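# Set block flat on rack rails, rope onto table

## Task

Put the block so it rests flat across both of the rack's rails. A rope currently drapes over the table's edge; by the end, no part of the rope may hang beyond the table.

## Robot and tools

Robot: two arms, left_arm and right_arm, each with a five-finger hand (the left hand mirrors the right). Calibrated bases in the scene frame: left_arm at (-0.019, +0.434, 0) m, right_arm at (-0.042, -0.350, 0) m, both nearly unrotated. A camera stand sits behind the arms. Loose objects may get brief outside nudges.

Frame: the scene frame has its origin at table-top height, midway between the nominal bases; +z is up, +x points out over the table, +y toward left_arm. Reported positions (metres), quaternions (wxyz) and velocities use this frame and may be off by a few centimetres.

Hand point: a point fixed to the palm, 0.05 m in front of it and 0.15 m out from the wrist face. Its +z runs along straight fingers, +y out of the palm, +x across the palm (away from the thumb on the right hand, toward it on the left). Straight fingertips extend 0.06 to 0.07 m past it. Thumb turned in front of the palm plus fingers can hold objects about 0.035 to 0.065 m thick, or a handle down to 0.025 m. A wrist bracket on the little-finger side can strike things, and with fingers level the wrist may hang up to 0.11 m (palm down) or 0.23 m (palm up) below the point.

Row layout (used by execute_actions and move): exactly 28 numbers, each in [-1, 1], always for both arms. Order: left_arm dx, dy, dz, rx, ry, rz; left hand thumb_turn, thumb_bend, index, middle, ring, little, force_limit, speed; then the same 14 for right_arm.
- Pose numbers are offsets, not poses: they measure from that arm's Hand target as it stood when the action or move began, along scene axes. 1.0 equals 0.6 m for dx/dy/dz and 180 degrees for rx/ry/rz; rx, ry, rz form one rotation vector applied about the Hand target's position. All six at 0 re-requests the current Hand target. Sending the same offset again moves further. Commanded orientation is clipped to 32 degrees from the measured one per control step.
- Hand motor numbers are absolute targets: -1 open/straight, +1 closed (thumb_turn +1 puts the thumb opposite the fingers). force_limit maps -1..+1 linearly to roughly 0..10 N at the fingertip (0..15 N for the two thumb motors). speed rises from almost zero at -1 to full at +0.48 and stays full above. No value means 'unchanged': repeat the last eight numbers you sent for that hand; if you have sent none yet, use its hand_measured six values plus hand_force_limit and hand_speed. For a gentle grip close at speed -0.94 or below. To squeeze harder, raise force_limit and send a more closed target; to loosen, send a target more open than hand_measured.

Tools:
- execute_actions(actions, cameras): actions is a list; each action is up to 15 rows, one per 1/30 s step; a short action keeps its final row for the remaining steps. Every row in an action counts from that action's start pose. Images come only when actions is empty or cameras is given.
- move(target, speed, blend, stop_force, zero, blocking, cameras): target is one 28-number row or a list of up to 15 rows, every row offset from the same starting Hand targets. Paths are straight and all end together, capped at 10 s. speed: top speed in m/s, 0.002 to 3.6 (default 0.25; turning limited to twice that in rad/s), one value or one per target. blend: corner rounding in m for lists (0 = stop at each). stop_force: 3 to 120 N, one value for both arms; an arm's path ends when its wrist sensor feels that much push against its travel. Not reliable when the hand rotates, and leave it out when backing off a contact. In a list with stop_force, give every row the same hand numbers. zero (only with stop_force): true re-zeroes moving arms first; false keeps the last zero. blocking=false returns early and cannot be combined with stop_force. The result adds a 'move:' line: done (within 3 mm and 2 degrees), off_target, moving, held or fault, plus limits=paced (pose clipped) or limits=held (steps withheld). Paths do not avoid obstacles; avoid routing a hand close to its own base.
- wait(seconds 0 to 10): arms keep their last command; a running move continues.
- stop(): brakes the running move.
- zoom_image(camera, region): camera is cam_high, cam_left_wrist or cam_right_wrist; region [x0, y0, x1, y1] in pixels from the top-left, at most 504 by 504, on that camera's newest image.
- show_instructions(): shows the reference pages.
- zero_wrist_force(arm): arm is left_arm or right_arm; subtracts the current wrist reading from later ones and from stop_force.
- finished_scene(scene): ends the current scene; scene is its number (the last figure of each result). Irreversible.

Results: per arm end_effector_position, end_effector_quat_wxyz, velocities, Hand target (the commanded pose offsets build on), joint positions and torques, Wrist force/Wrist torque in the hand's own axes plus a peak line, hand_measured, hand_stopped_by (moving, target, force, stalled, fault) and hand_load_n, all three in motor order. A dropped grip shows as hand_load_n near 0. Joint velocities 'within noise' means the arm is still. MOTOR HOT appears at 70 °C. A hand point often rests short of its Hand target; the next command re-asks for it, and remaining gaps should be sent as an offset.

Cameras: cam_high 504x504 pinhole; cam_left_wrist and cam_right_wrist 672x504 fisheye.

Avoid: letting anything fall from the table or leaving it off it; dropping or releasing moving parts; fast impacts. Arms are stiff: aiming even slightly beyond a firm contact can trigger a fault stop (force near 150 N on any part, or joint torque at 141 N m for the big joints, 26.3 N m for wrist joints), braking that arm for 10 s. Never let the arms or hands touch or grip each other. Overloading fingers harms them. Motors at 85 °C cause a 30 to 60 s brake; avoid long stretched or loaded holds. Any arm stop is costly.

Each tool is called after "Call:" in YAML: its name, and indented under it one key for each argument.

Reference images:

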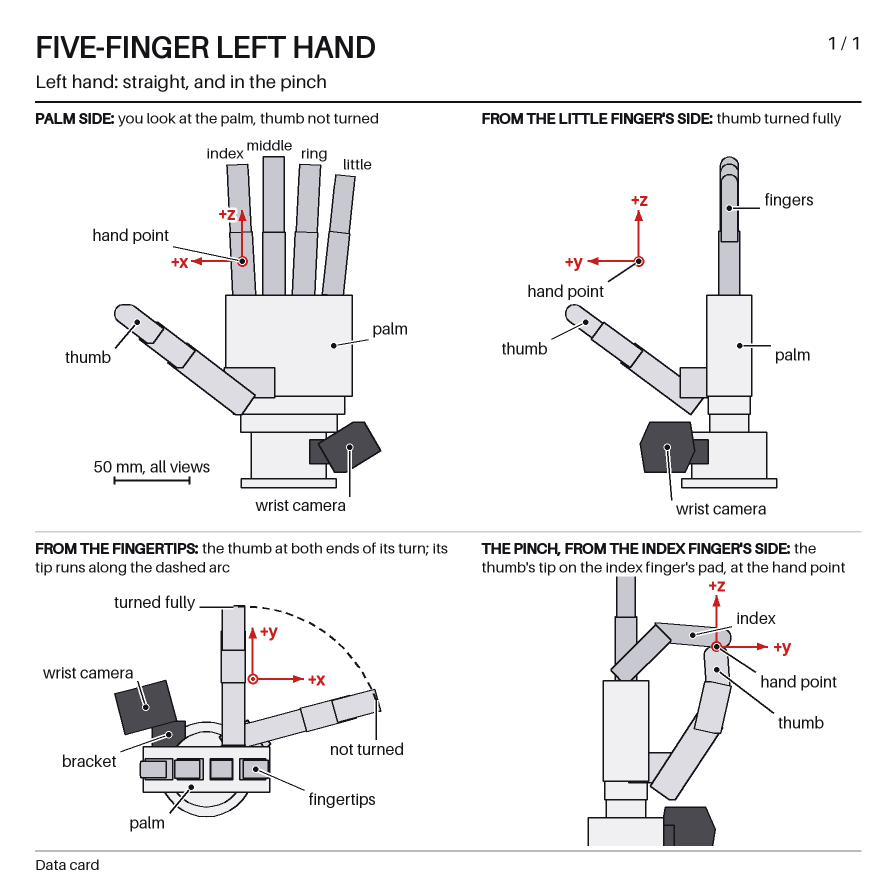

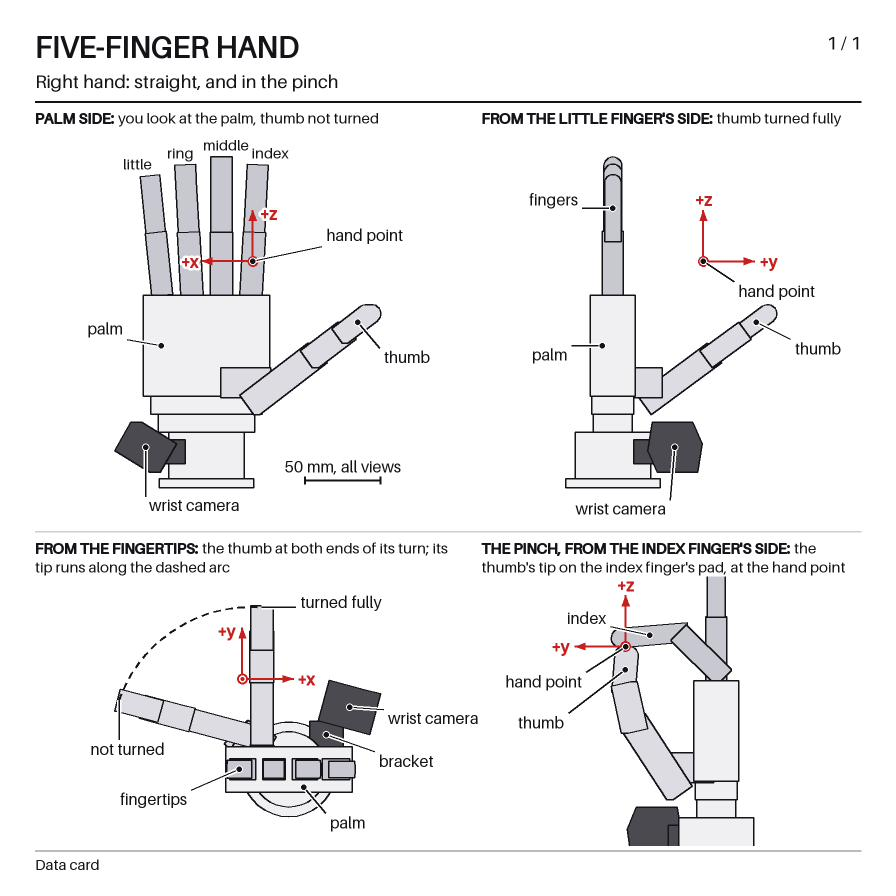

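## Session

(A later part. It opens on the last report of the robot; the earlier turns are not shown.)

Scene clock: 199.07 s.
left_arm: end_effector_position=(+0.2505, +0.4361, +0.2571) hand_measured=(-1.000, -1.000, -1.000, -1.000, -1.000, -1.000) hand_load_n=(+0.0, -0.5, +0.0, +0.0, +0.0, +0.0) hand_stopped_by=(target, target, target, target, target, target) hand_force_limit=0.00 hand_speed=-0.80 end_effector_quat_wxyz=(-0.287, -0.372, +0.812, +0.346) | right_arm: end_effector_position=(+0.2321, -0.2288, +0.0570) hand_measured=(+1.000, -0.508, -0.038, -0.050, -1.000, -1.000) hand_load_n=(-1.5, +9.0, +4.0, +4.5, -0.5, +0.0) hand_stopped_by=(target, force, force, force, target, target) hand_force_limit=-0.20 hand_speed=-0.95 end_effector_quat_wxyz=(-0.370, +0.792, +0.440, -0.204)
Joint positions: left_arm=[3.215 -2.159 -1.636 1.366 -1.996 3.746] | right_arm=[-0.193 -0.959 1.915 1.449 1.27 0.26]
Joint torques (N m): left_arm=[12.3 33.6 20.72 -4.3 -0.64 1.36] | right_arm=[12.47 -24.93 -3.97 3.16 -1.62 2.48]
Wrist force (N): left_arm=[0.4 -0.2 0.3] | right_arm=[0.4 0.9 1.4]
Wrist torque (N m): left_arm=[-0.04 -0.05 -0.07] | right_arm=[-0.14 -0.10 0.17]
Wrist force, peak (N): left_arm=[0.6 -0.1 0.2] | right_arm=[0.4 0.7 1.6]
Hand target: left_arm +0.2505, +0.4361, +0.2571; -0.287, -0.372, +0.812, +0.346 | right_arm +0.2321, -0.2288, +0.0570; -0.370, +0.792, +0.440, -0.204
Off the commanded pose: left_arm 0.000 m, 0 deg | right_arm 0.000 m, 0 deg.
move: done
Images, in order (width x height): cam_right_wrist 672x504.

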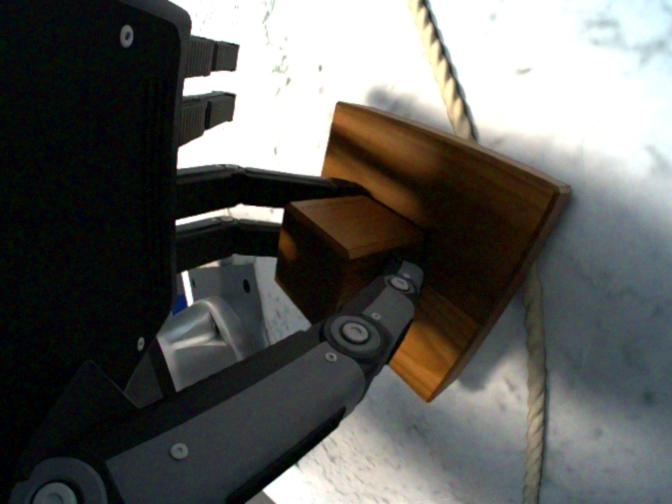

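Call:
move:
  target: [0,0,0,0,0,0,-1,-1,-1,-1,-1,-1,0,-0.8,0,0,0.19,0,0,0,1,0.3,0.3,0.3,-1,-1,-0.2,-0.95]
  speed: 0.1
  cameras: ["cam_high","cam_right_wrist"]

Call:
zoom_image:
  camera: "cam_high"
  region: [30, 180, 170, 320]

Call:
zoom_image:
  camera: "cam_right_wrist"
  region: [200, 80, 560, 440]

Scene clock: 204.30 s.
left_arm: end_effector_position=(+0.2505, +0.4361, +0.2571) hand_measured=(-1.000, -1.000, -1.000, -1.000, -1.000, -1.000) hand_load_n=(+0.0, +0.0, +0.0, +0.0, +0.0, +0.0) hand_stopped_by=(target, target, target, target, target, target) hand_force_limit=0.00 hand_speed=-0.80 end_effector_quat_wxyz=(-0.287, -0.372, +0.812, +0.346) | right_arm: end_effector_position=(+0.2321, -0.2288, +0.1709) hand_measured=(+1.000, -0.508, -0.038, -0.050, -1.000, -1.000) hand_load_n=(-1.0, +8.5, +3.5, +5.0, +0.0, +0.0) hand_stopped_by=(target, force, force, force, target, target) hand_force_limit=-0.20 hand_speed=-0.95 end_effector_quat_wxyz=(-0.370, +0.792, +0.439, -0.204)
Joint positions: left_arm=[3.215 -2.159 -1.636 1.366 -1.996 3.746] | right_arm=[-0.193 -1.166 1.854 1.716 1.27 0.261]
Joint torques (N m): left_arm=[12.49 34.14 20.83 -4.38 -0.3 1.38] | right_arm=[1.04 -46.26 -24.08 4.78 0.74 -1.07]
Wrist force (N): left_arm=[0.3 0.1 0.2] | right_arm=[0.4 1.0 1.5]
Wrist torque (N m): left_arm=[0.01 -0.05 -0.09] | right_arm=[-0.15 -0.08 0.15]
Wrist force, peak (N): left_arm=[0.5 -0.2 0.3] | right_arm=[0.6 1.6 1.9]
Hand target: left_arm +0.2505, +0.4361, +0.2571; -0.287, -0.372, +0.812, +0.346 | right_arm +0.2321, -0.2288, +0.1710; -0.370, +0.792, +0.440, -0.204
Off the commanded pose: left_arm 0.000 m, 0 deg | right_arm 0.000 m, 0 deg.
move: done
Images, in order (width x height): cam_high 504x504, cam_right_wrist 672x504.

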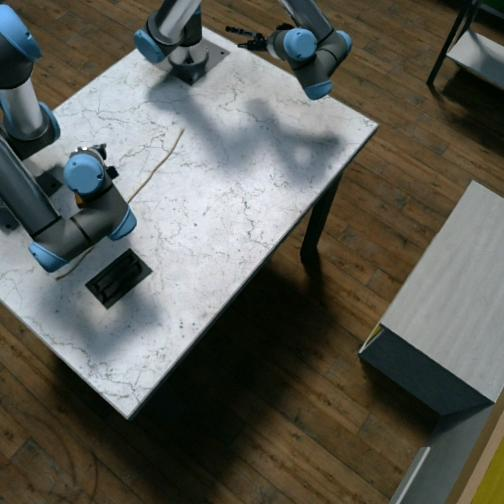

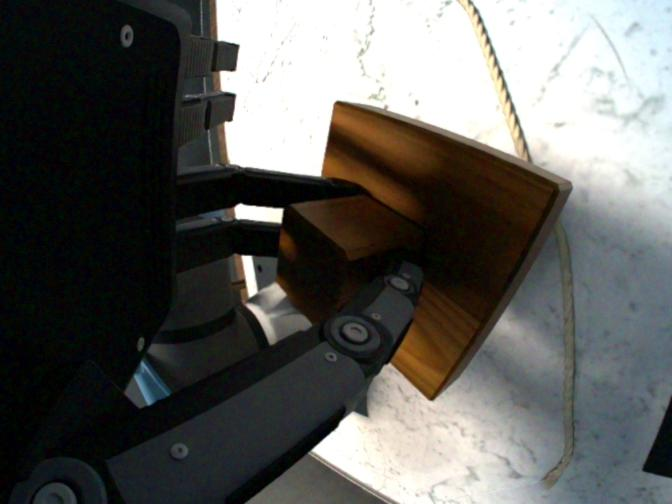

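Scaled by 3.600 from the camera's 504x504 image, which has a finer 720x720 frame.

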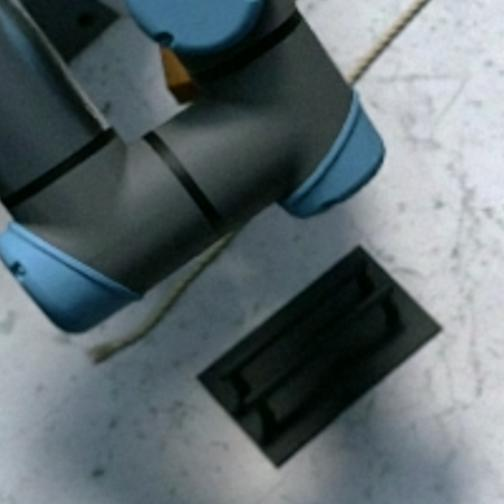

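Scaled by 1.400 from the camera's 672x504 image, which has a finer 960x720 frame.

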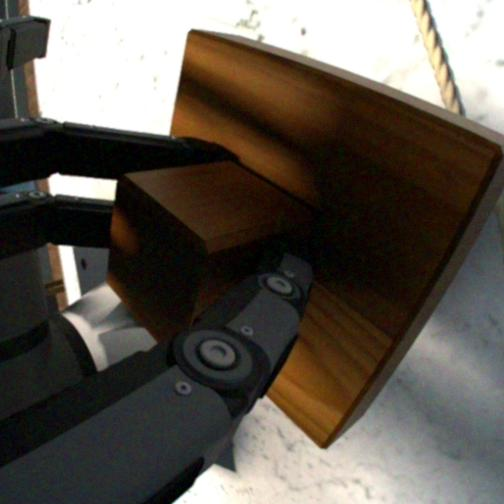

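Call:
move:
  target: [0,0,0,0,0,0,-1,-1,-1,-1,-1,-1,0,-0.8,0.3082,-0.2165,-0.0267,0,0,0.1394,1,0.3,0.3,0.3,-1,-1,-0.2,-0.95]
  speed: 0.15
  cameras: ["cam_high","cam_right_wrist"]

Call:
zoom_image:
  camera: "cam_high"
  region: [60, 220, 170, 330]

Call:
zoom_image:
  camera: "cam_right_wrist"
  region: [240, 30, 640, 430]

Scene clock: 294.23 s.
left_arm: end_effector_position=(+0.2505, +0.4361, +0.2571) hand_measured=(-1.000, -1.000, -1.000, -1.000, -1.000, -1.000) hand_load_n=(+0.0, +0.0, +0.0, +0.0, +0.0, +0.0) hand_stopped_by=(target, target, target, target, target, target) hand_force_limit=0.00 hand_speed=-0.80 end_effector_quat_wxyz=(-0.287, -0.372, +0.812, +0.346) | right_arm: end_effector_position=(+0.4169, -0.3587, +0.1550) hand_measured=(+1.000, -0.508, -0.038, -0.050, -1.000, -1.000) hand_load_n=(-1.0, +8.5, +3.5, +5.5, -0.5, +0.0) hand_stopped_by=(target, force, force, force, target, target) hand_force_limit=-0.20 hand_speed=-0.95 end_effector_quat_wxyz=(-0.317, +0.678, +0.601, -0.280)
Joint positions: left_arm=[3.215 -2.159 -1.636 1.366 -1.996 3.746] | right_arm=[-0.243 -0.755 1.198 1.999 1.641 -0.061]
Joint torques (N m): left_arm=[12.47 34.02 21.4 -4.37 -0.4 1.36] | right_arm=[-12.79 -37.7 -29.06 4.92 1.93 -2.23]
Wrist force (N): left_arm=[0.2 -0.1 0.2] | right_arm=[0.8 1.0 1.6]
Wrist torque (N m): left_arm=[-0.03 -0.04 -0.08] | right_arm=[-0.18 -0.15 0.20]
Wrist force, peak (N): left_arm=[0.6 -0.1 0.4] | right_arm=[0.5 1.4 1.6]
Hand target: left_arm +0.2505, +0.4361, +0.2571; -0.287, -0.372, +0.812, +0.346 | right_arm +0.4170, -0.3587, +0.1550; -0.317, +0.678, +0.601, -0.280
Off the commanded pose: left_arm 0.000 m, 0 deg | right_arm 0.000 m, 0 deg.
move: done
Images, in order (width x height): cam_high 504x504, cam_right_wrist 672x504.

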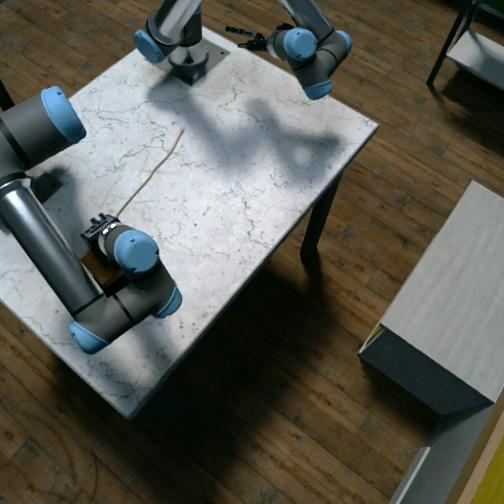

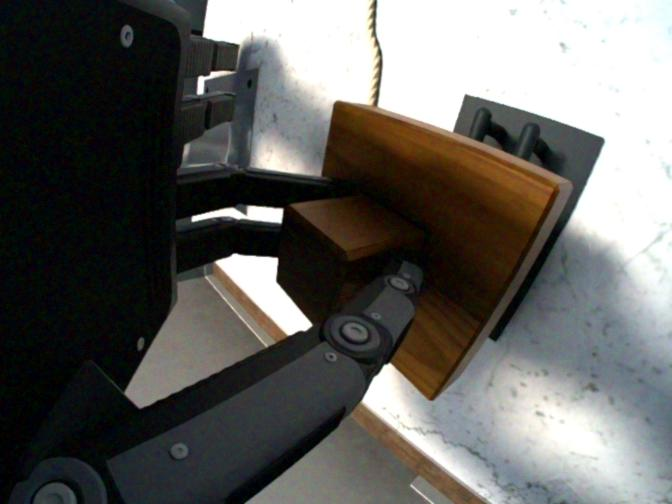

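Scaled by 4.582 from the camera's 504x504 image, which has a finer 720x720 frame.

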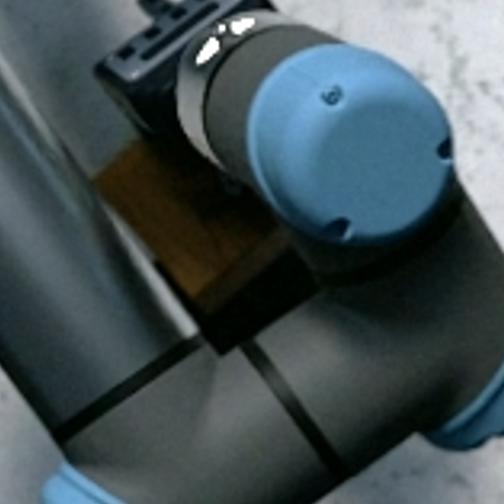

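Scaled by 1.260 from the camera's 672x504 image, which has a finer 960x720 frame.

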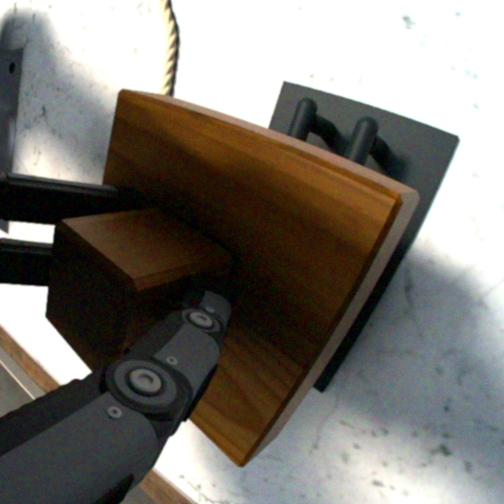

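Call:
move:
  target: [0,0,0,0,0,0,-1,-1,-1,-1,-1,-1,0,-0.8,0.0023,0.0048,-0.0617,0,0,0,1,0.3,0.3,0.3,-1,-1,-0.2,-0.95]
  speed: 0.1
  cameras: []

Call:
move:
  target: [0,0,0,0,0,0,-1,-1,-1,-1,-1,-1,0,-0.8,0,0,-0.05,0,0,0,1,0.3,0.3,0.3,-1,-1,-0.2,-0.95]
  speed: 0.02
  stop_force: 4
  cameras: ["cam_high","cam_right_wrist"]

Call:
zoom_image:
  camera: "cam_right_wrist"
  region: [240, 30, 640, 430]

Scene clock: 324.07 s.
left_arm: end_effector_position=(+0.2505, +0.4361, +0.2571) hand_measured=(-1.000, -1.000, -1.000, -1.000, -1.000, -1.000) hand_load_n=(+0.0, +0.0, +0.0, +0.0, +0.0, +0.0) hand_stopped_by=(target, target, target, target, target, target) hand_force_limit=0.00 hand_speed=-0.80 end_effector_quat_wxyz=(-0.287, -0.372, +0.812, +0.346) | right_arm: end_effector_position=(+0.4184, -0.3558, +0.1182) hand_measured=(+1.000, -0.508, -0.038, -0.050, -1.000, -1.000) hand_load_n=(-1.0, +8.5, +3.0, +5.5, +0.0, +0.0) hand_stopped_by=(target, force, force, force, target, target) hand_force_limit=-0.20 hand_speed=-0.95 end_effector_quat_wxyz=(-0.317, +0.678, +0.601, -0.280)
Joint positions: left_arm=[3.215 -2.159 -1.636 1.366 -1.996 3.746] | right_arm=[-0.238 -0.709 1.217 1.935 1.637 -0.058]
Joint torques (N m): left_arm=[11.84 34.48 21.46 -4.28 0.03 1.33] | right_arm=[13.66 -39.67 -6.56 2.08 -1.88 2.67]
Wrist force (N): left_arm=[0.3 0.3 0.1] | right_arm=[0.8 0.9 1.6]
Wrist torque (N m): left_arm=[0.04 -0.05 -0.08] | right_arm=[-0.19 -0.15 0.00]
Wrist force, peak (N): left_arm=[0.3 0.0 0.6] | right_arm=[0.8 1.5 1.7]
Hand target: left_arm +0.2505, +0.4361, +0.2571; -0.287, -0.372, +0.812, +0.346 | right_arm +0.4184, -0.3558, +0.1180; -0.317, +0.678, +0.601, -0.280
Off the commanded pose: left_arm 0.000 m, 0 deg | right_arm 0.000 m, 0 deg.
move: done
No camera images: "cameras" was empty.

Scene clock: 326.17 s.
left_arm: end_effector_position=(+0.2505, +0.4361, +0.2571) hand_measured=(-1.000, -1.000, -1.000, -1.000, -1.000, -1.000) hand_load_n=(+0.0, +0.0, +0.5, +0.0, +0.0, +0.0) hand_stopped_by=(target, target, target, target, target, target) hand_force_limit=0.00 hand_speed=-0.80 end_effector_quat_wxyz=(-0.287, -0.372, +0.812, +0.346) | right_arm: end_effector_position=(+0.4184, -0.3558, +0.1008) hand_measured=(+1.000, -0.508, -0.038, -0.050, -1.000, -1.000) hand_load_n=(-0.5, +7.5, +2.5, +5.0, +0.0, +0.0) hand_stopped_by=(target, force, force, force, target, target) hand_force_limit=-0.20 hand_speed=-0.95 end_effector_quat_wxyz=(-0.317, +0.678, +0.601, -0.280)
Joint positions: left_arm=[3.215 -2.159 -1.636 1.366 -1.996 3.746] | right_arm=[-0.238 -0.688 1.225 1.905 1.637 -0.058]
Joint torques (N m): left_arm=[12.3 34.02 20.73 -4.38 -0.02 1.19] | right_arm=[13.2 -65.76 -26.02 4.99 -1.6 2.53]
Wrist force (N): left_arm=[0.4 0.2 0.2] | right_arm=[0.6 1.0 1.5]
Wrist torque (N m): left_arm=[0.02 -0.06 -0.08] | right_arm=[-0.18 -0.12 -0.01]
Wrist force, peak (N): left_arm=[0.4 -0.4 0.2] | right_arm=[1.1 -3.0 -3.3]
Hand target: left_arm +0.2505, +0.4361, +0.2571; -0.287, -0.372, +0.812, +0.346 | right_arm +0.4184, -0.3558, +0.1008; -0.317, +0.678, +0.601, -0.280 (not the last commanded pose)
Off the commanded pose: left_arm 0.000 m, 0 deg | right_arm 0.013 m, 0 deg.
move: contact (right_arm)
Images, in order (width x height): cam_high 504x504, cam_right_wrist 672x504.

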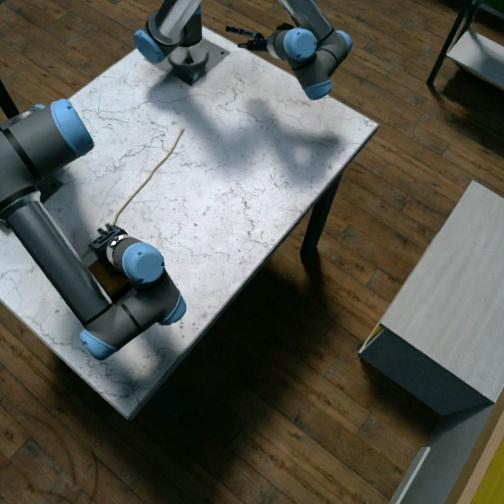

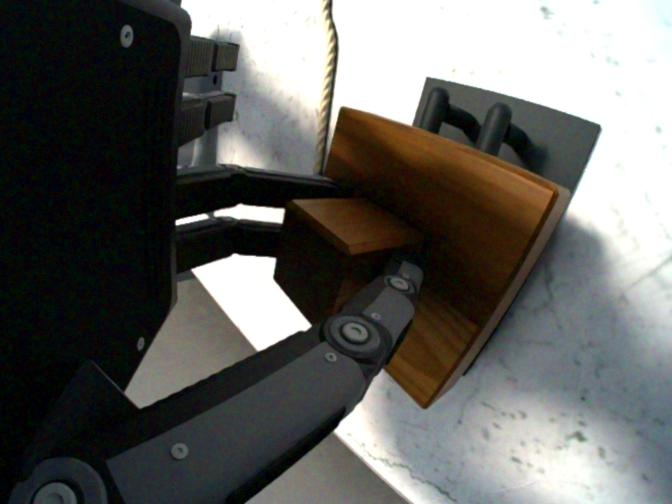

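Scaled by 1.260 from the camera's 672x504 image, which has a finer 960x720 frame.

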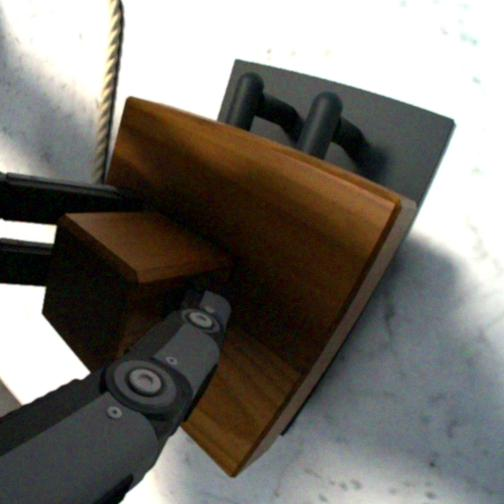

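Call:
zoom_image:
  camera: "cam_high"
  region: [70, 210, 180, 320]

Call:
zoom_image:
  camera: "cam_right_wrist"
  region: [400, 60, 620, 280]

Scaled by 4.582 from the camera's 504x504 image, which has a finer 720x720 frame.

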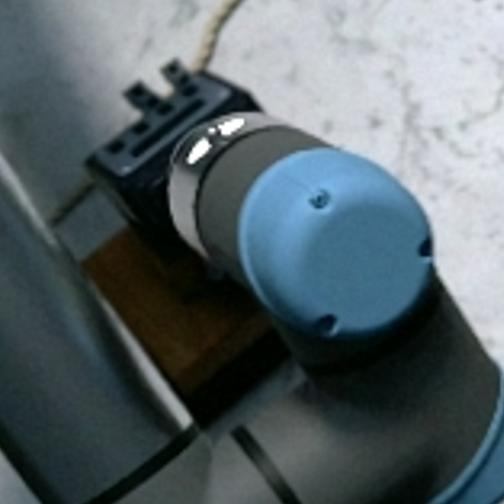

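Scaled by 2.291 from the camera's 672x504 image, which has a finer 960x720 frame.

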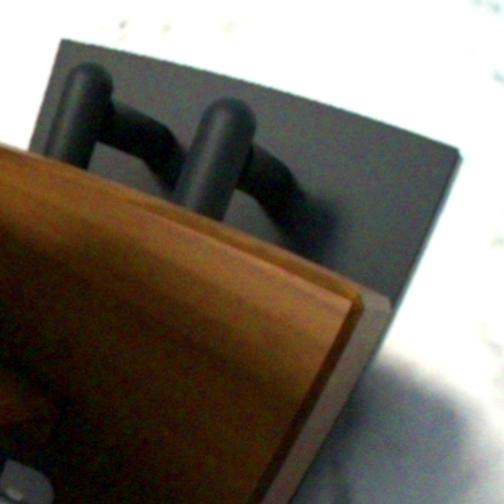

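Call:
move:
  target: [0,0,0,0,0,0,-1,-1,-1,-1,-1,-1,0,-0.8,0,0,-0.0025,0,0,0,1,0.3,0.3,0.3,-1,-1,-0.2,-0.95]
  speed: 0.01
  cameras: []

Call:
move:
  target: [0,0,0,0,0,0,-1,-1,-1,-1,-1,-1,0,-0.8,0,0,0,0,0,0,1,-0.8,-0.3,-0.3,-1,-1,-0.2,-0.88]
  speed: 0.01
  cameras: ["cam_right_wrist"]

Call:
zoom_image:
  camera: "cam_right_wrist"
  region: [240, 30, 640, 430]

Scene clock: 354.53 s.
left_arm: end_effector_position=(+0.2505, +0.4361, +0.2571) hand_measured=(-1.000, -1.000, -1.000, -1.000, -1.000, -1.000) hand_load_n=(+0.0, +0.0, +0.0, +0.0, +0.0, +0.0) hand_stopped_by=(target, target, target, target, target, target) hand_force_limit=0.00 hand_speed=-0.80 end_effector_quat_wxyz=(-0.287, -0.372, +0.812, +0.346) | right_arm: end_effector_position=(+0.4184, -0.3558, +0.0994) hand_measured=(+1.000, -0.508, -0.038, -0.050, -1.000, -1.000) hand_load_n=(-0.5, +8.5, +1.5, +4.5, +0.0, +0.0) hand_stopped_by=(target, force, force, force, target, target) hand_force_limit=-0.20 hand_speed=-0.95 end_effector_quat_wxyz=(-0.317, +0.678, +0.601, -0.280)
Joint positions: left_arm=[3.215 -2.159 -1.636 1.366 -1.996 3.746] | right_arm=[-0.238 -0.686 1.226 1.902 1.637 -0.058]
Joint torques (N m): left_arm=[12.34 34.19 21.69 -4.3 0.28 1.43] | right_arm=[12.39 -34.49 -4.79 0.93 -1.47 2.54]
Wrist force (N): left_arm=[0.0 0.0 0.2] | right_arm=[1.2 -4.3 -5.6]
Wrist torque (N m): left_arm=[-0.02 0.00 -0.10] | right_arm=[-0.34 -0.06 -0.08]
Wrist force, peak (N): left_arm=[0.2 -0.4 0.6] | right_arm=[1.2 -4.2 -5.7]
Hand target: left_arm +0.2505, +0.4361, +0.2571; -0.287, -0.372, +0.812, +0.346 | right_arm +0.4184, -0.3558, +0.0993; -0.317, +0.678, +0.601, -0.280
Off the commanded pose: left_arm 0.000 m, 0 deg | right_arm 0.000 m, 0 deg.
move: done
No camera images: "cameras" was empty.

Scene clock: 356.50 s.
left_arm: end_effector_position=(+0.2505, +0.4361, +0.2571) hand_measured=(-1.000, -1.000, -1.000, -1.000, -1.000, -1.000) hand_load_n=(+0.0, +0.0, +0.0, +0.0, +0.0, +0.0) hand_stopped_by=(target, target, target, target, target, target) hand_force_limit=0.00 hand_speed=-0.80 end_effector_quat_wxyz=(-0.287, -0.372, +0.812, +0.346) | right_arm: end_effector_position=(+0.4184, -0.3558, +0.0993) hand_measured=(+1.000, -0.800, -0.300, -0.300, -1.000, -1.000) hand_load_n=(+0.5, +0.0, -0.5, +0.0, +0.0, +0.0) hand_stopped_by=(target, target, target, target, target, target) hand_force_limit=-0.20 hand_speed=-0.88 end_effector_quat_wxyz=(-0.317, +0.678, +0.601, -0.280)
Joint positions: left_arm=[3.215 -2.159 -1.636 1.366 -1.996 3.746] | right_arm=[-0.238 -0.686 1.226 1.902 1.637 -0.058]
Joint torques (N m): left_arm=[11.5 34.46 20.98 -4.29 0.28 1.25] | right_arm=[12.49 -48.24 -14.39 4.5 -1.52 2.62]
Wrist force (N): left_arm=[0.2 -0.1 0.2] | right_arm=[0.5 -0.9 0.3]
Wrist torque (N m): left_arm=[-0.02 -0.03 -0.08] | right_arm=[-0.25 -0.10 -0.04]
Wrist force, peak (N): left_arm=[0.5 -0.2 0.4] | right_arm=[1.3 -4.7 -6.6]
Hand target: left_arm +0.2505, +0.4361, +0.2571; -0.287, -0.372, +0.812, +0.346 | right_arm +0.4184, -0.3558, +0.0993; -0.317, +0.678, +0.601, -0.280
Off the commanded pose: left_arm 0.000 m, 0 deg | right_arm 0.000 m, 0 deg.
move: done
Images, in order (width x height): cam_right_wrist 672x504.

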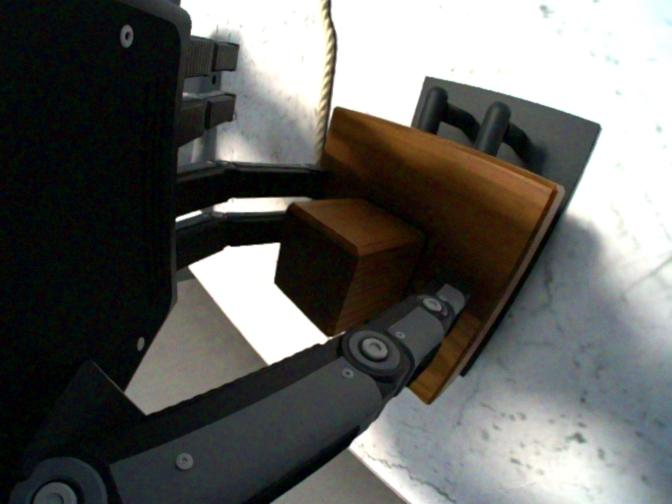

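Scaled by 1.260 from the camera's 672x504 image, which has a finer 960x720 frame.

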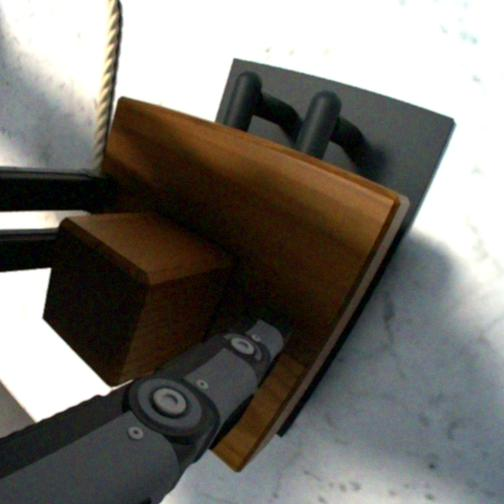

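Call:
move:
  target: [0,0,0,0,0,0,-1,-1,-1,-1,-1,-1,0,-0.8,0,0,0.2,0,0,0,1,-0.9,-0.4,-0.4,-1,-1,-0.2,-0.88]
  speed: 0.1
  cameras: ["cam_high","cam_right_wrist"]

Call:
zoom_image:
  camera: "cam_right_wrist"
  region: [380, 60, 640, 320]

Call:
zoom_image:
  camera: "cam_high"
  region: [60, 210, 180, 330]

Scene clock: 363.70 s.
left_arm: end_effector_position=(+0.2505, +0.4361, +0.2571) hand_measured=(-1.000, -1.000, -1.000, -1.000, -1.000, -1.000) hand_load_n=(+0.0, +0.0, +0.0, +0.0, +0.0, +0.5) hand_stopped_by=(target, target, target, target, target, target) hand_force_limit=0.00 hand_speed=-0.80 end_effector_quat_wxyz=(-0.287, -0.372, +0.812, +0.346) | right_arm: end_effector_position=(+0.4184, -0.3558, +0.2191) hand_measured=(+1.000, -0.900, -0.400, -0.400, -1.000, -1.000) hand_load_n=(+0.0, +0.0, +0.0, +0.0, +0.0, +0.0) hand_stopped_by=(target, target, target, target, target, target) hand_force_limit=-0.20 hand_speed=-0.88 end_effector_quat_wxyz=(-0.317, +0.678, +0.601, -0.280) end_effector_velocity=(+0.000, +0.000, +0.002) end_effector_angular_velocity=(-0.001, +0.001, +0.000)
Joint positions: left_arm=[3.215 -2.159 -1.636 1.366 -1.996 3.746] | right_arm=[-0.238 -0.812 1.127 2.128 1.637 -0.058]
Joint velocities: left_arm=[within noise] | right_arm=[0 -0.001 -0.003 0.005 0 0.001]
Joint torques (N m): left_arm=[12.38 34.4 20.86 -4.27 0.59 1.18] | right_arm=[6.4 -62.01 -25.99 4.7 -0.18 -0.59]
Wrist force (N): left_arm=[0.2 0.0 0.3] | right_arm=[0.6 -1.0 0.1]
Wrist torque (N m): left_arm=[-0.01 -0.02 -0.09] | right_arm=[-0.25 -0.11 -0.03]
Wrist force, peak (N): left_arm=[0.6 0.0 0.3] | right_arm=[0.6 -1.5 0.0]
Hand target: left_arm +0.2505, +0.4361, +0.2571; -0.287, -0.372, +0.812, +0.346 | right_arm +0.4184, -0.3558, +0.2193; -0.317, +0.678, +0.601, -0.280
Off the commanded pose: left_arm 0.000 m, 0 deg | right_arm 0.000 m, 0 deg.
move: done
Images, in order (width x height): cam_high 504x504, cam_right_wrist 672x504.

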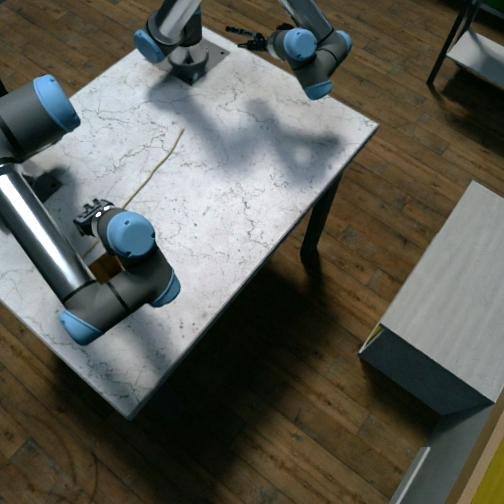

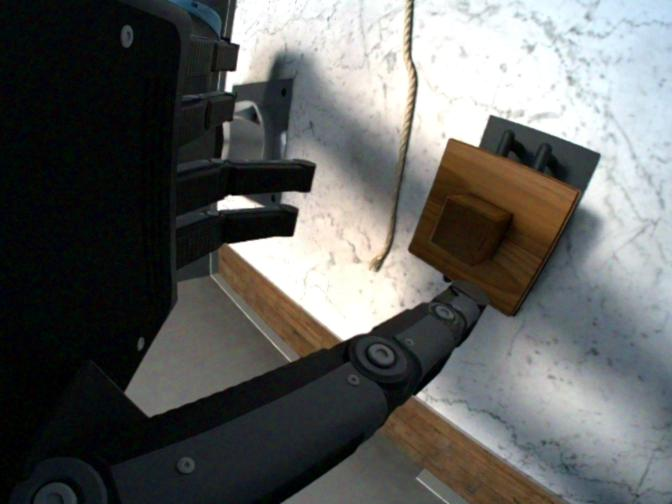

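Scaled by 1.938 from the camera's 672x504 image, which has a finer 960x720 frame.

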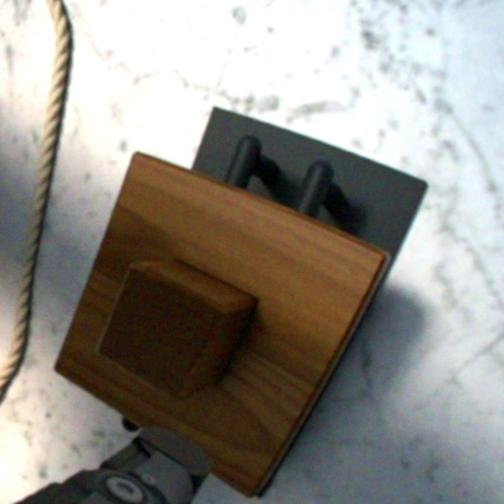

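Scaled by 4.200 from the camera's 504x504 image, which has a finer 720x720 frame.

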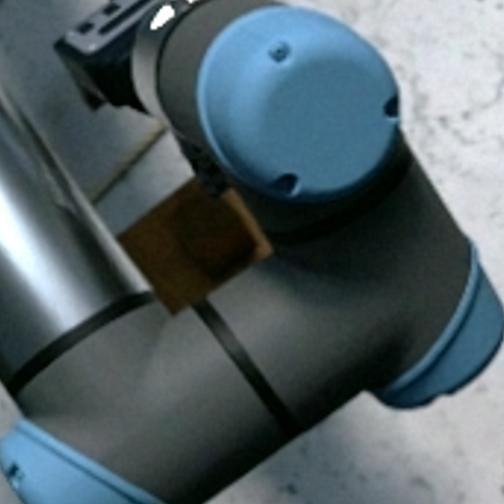

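Call:
finished_scene:
  scene: 3

The scene is finished: the task was done.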